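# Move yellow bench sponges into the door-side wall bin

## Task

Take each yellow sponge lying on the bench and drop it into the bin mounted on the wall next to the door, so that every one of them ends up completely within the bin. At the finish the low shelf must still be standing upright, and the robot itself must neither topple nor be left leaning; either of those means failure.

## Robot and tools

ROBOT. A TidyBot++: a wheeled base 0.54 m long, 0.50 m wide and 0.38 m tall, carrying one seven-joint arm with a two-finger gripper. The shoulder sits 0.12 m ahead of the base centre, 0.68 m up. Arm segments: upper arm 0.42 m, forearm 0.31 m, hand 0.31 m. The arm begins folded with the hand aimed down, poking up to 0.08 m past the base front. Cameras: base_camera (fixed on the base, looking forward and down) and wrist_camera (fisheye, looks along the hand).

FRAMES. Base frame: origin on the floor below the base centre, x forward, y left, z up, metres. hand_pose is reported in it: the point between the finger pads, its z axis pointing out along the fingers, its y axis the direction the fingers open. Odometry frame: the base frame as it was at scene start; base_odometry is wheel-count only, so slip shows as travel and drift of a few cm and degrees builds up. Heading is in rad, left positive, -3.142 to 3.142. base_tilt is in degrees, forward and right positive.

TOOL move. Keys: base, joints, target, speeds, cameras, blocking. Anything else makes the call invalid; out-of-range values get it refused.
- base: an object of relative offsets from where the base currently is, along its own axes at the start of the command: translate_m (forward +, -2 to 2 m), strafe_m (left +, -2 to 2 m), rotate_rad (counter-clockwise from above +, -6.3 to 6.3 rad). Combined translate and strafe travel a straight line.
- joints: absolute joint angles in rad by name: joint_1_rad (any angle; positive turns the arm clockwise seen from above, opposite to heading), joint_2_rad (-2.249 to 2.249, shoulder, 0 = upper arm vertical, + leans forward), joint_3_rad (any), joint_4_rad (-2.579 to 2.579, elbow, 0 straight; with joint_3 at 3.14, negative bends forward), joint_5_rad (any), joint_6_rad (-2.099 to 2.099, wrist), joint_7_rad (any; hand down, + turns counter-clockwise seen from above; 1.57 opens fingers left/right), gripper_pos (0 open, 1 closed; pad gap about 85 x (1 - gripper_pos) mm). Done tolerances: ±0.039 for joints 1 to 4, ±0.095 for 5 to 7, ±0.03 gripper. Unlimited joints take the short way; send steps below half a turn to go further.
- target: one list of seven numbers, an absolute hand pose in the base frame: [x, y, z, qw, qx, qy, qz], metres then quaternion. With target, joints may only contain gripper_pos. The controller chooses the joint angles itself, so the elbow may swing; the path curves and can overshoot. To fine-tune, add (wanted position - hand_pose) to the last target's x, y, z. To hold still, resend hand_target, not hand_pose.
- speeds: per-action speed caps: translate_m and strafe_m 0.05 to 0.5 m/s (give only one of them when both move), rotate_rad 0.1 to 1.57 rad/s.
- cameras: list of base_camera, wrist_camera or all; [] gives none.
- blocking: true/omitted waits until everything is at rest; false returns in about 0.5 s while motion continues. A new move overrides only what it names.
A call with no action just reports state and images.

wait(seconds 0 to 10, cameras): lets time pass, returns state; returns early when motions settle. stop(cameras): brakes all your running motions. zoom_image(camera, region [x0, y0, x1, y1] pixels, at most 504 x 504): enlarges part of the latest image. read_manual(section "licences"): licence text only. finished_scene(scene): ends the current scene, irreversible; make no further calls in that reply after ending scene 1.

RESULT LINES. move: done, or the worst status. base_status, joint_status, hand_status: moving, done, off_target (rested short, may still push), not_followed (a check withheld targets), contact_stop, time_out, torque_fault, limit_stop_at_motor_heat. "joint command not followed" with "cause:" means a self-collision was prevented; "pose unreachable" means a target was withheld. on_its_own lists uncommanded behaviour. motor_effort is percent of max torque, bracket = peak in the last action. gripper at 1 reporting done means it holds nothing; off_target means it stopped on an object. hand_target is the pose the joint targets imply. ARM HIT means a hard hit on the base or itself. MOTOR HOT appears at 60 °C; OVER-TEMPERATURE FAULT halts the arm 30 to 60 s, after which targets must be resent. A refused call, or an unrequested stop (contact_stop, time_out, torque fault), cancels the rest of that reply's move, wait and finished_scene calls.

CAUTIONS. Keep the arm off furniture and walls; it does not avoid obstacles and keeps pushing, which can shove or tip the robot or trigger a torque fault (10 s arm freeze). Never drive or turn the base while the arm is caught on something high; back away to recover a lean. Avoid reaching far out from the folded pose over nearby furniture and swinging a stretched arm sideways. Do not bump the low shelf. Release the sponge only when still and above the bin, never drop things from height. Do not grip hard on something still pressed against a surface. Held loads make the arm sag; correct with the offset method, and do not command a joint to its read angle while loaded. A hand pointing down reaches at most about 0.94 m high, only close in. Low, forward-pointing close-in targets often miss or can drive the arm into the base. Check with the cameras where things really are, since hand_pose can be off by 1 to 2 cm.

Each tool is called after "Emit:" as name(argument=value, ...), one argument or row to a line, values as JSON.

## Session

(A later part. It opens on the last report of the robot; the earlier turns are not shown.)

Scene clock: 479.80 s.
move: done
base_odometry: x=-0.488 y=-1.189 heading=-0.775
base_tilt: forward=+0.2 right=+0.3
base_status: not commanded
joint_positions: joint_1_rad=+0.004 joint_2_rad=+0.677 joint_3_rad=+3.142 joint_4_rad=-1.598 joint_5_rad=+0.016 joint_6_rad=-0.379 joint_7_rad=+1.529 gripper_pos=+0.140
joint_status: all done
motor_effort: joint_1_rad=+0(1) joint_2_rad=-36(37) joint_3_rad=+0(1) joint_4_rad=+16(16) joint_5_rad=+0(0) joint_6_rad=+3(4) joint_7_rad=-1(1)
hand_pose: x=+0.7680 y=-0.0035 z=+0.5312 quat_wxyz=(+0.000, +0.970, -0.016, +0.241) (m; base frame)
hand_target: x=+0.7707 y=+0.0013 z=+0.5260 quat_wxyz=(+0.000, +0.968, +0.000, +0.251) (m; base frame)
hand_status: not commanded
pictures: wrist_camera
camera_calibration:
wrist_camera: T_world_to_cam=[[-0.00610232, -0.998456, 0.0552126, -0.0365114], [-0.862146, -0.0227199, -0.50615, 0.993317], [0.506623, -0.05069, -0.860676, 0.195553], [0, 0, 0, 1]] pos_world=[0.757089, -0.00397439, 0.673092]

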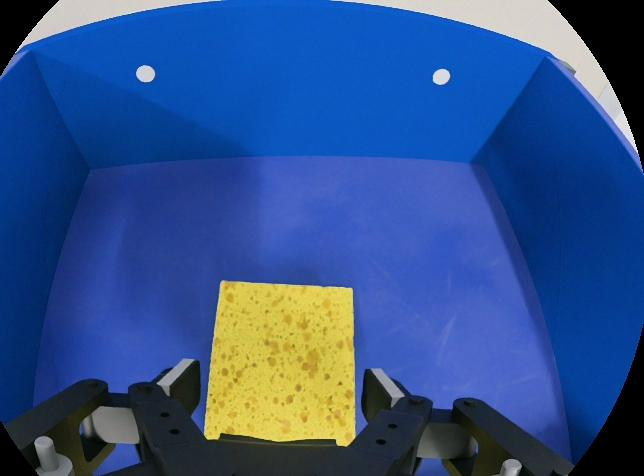

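Emit:
move(
  joints={"joint_2_rad":0.594,"joint_4_rad":-1.544,"joint_6_rad":-0.45},
  cameras=["wrist_camera"],
)

Emit:
move(
  joints={"joint_2_rad":0.46,"joint_4_rad":-1.367,"joint_6_rad":-0.72},
  cameras=["wrist_camera"],
)

Emit:
move(
  base={"translate_m": -0.35},
  speeds={"translate_m": 0.2},
  cameras=["wrist_camera"],
)

Scene clock: 490.37 s.
move: done
base_odometry: x=-0.488 y=-1.189 heading=-0.775
base_tilt: forward=+0.2 right=+0.3
base_status: not commanded
joint_positions: joint_1_rad=+0.004 joint_2_rad=+0.610 joint_3_rad=+3.142 joint_4_rad=-1.547 joint_5_rad=+0.016 joint_6_rad=-0.423 joint_7_rad=+1.529 gripper_pos=+0.140
joint_status: all done
motor_effort: joint_1_rad=+0(1) joint_2_rad=-36(39) joint_3_rad=+0(1) joint_4_rad=+17(17) joint_5_rad=+0(0) joint_6_rad=+4(5) joint_7_rad=+0(1)
hand_pose: x=+0.7877 y=-0.0038 z=+0.5892 quat_wxyz=(+0.000, +0.961, -0.016, +0.277) (m; base frame)
hand_target: x=+0.7833 y=+0.0013 z=+0.5968 quat_wxyz=(+0.000, +0.962, +0.000, +0.273) (m; base frame)
hand_status: not commanded
pictures: wrist_camera
camera_calibration:
wrist_camera: T_world_to_cam=[[-0.010783, -0.998412, 0.0552923, -0.0361674], [-0.82216, -0.0226213, -0.568808, 1.04518], [0.569155, -0.0515926, -0.82061, 0.162622], [0, 0, 0, 1]] pos_world=[0.766359, -0.0040765, 0.729956]

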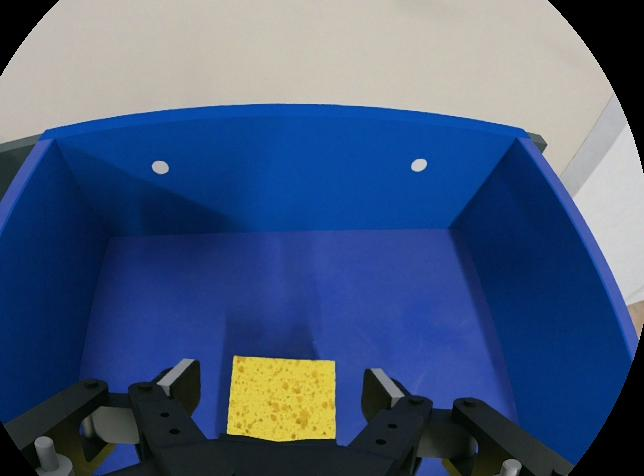

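Scene clock: 491.87 s.
move: done
base_odometry: x=-0.488 y=-1.189 heading=-0.775
base_tilt: forward=+0.2 right=+0.3
base_status: not commanded
joint_positions: joint_1_rad=+0.004 joint_2_rad=+0.468 joint_3_rad=+3.142 joint_4_rad=-1.367 joint_5_rad=+0.016 joint_6_rad=-0.677 joint_7_rad=+1.529 gripper_pos=+0.140
joint_status: all done
motor_effort: joint_1_rad=+0(1) joint_2_rad=-34(39) joint_3_rad=+0(1) joint_4_rad=+19(20) joint_5_rad=+0(0) joint_6_rad=+5(6) joint_7_rad=-1(1)
hand_pose: x=+0.7955 y=-0.0049 z=+0.7233 quat_wxyz=(+0.001, +0.951, -0.018, +0.309) (m; base frame)
hand_target: x=+0.7843 y=+0.0013 z=+0.7213 quat_wxyz=(+0.000, +0.956, +0.000, +0.293) (m; base frame)
hand_status: not commanded
pictures: wrist_camera
camera_calibration:
wrist_camera: T_world_to_cam=[[-0.0182547, -0.998254, 0.0561733, -0.0393503], [-0.782107, -0.0207438, -0.622799, 1.13498], [0.622877, -0.0553025, -0.780362, 0.196255], [0, 0, 0, 1]] pos_world=[0.764712, -0.00488448, 0.862224]

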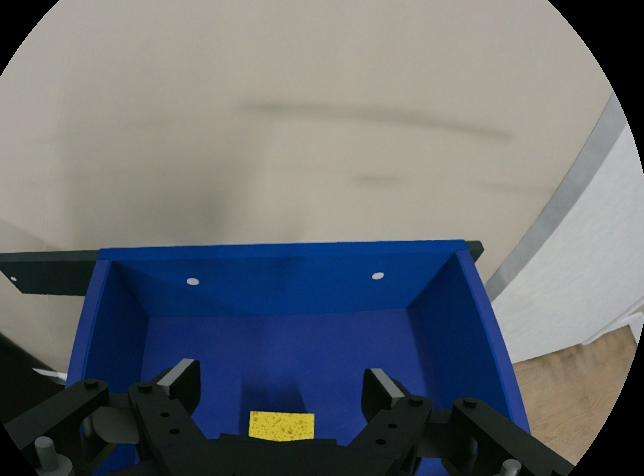

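Scene clock: 494.33 s.
move: done
base_odometry: x=-0.738 y=-0.944 heading=-0.776
base_tilt: forward=+0.2 right=+0.3
base_status: done
joint_positions: joint_1_rad=+0.004 joint_2_rad=+0.470 joint_3_rad=+3.142 joint_4_rad=-1.367 joint_5_rad=+0.016 joint_6_rad=-0.684 joint_7_rad=+1.529 gripper_pos=+0.140
joint_status: not commanded
motor_effort: joint_1_rad=+0(2) joint_2_rad=-34(38) joint_3_rad=+0(1) joint_4_rad=+19(20) joint_5_rad=+0(0) joint_6_rad=+5(5) joint_7_rad=-1(1)
hand_pose: x=+0.7937 y=-0.0048 z=+0.7211 quat_wxyz=(+0.001, +0.952, -0.018, +0.305) (m; base frame)
hand_target: x=+0.7843 y=+0.0013 z=+0.7213 quat_wxyz=(+0.000, +0.956, +0.000, +0.293) (m; base frame)
hand_status: not commanded
pictures: wrist_camera
camera_calibration:
wrist_camera: T_world_to_cam=[[-0.01777, -0.998254, 0.0563295, -0.0396593], [-0.787455, -0.0207434, -0.616023, 1.13156], [0.616116, -0.0553037, -0.785712, 0.204925], [0, 0, 0, 1]] pos_world=[0.764093, -0.00478448, 0.860315]

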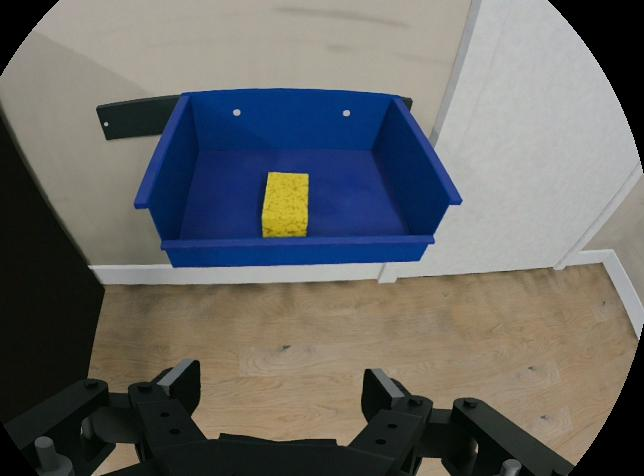

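Emit:
finished_scene(
  scene=3,
)

The scene is finished: the task was done.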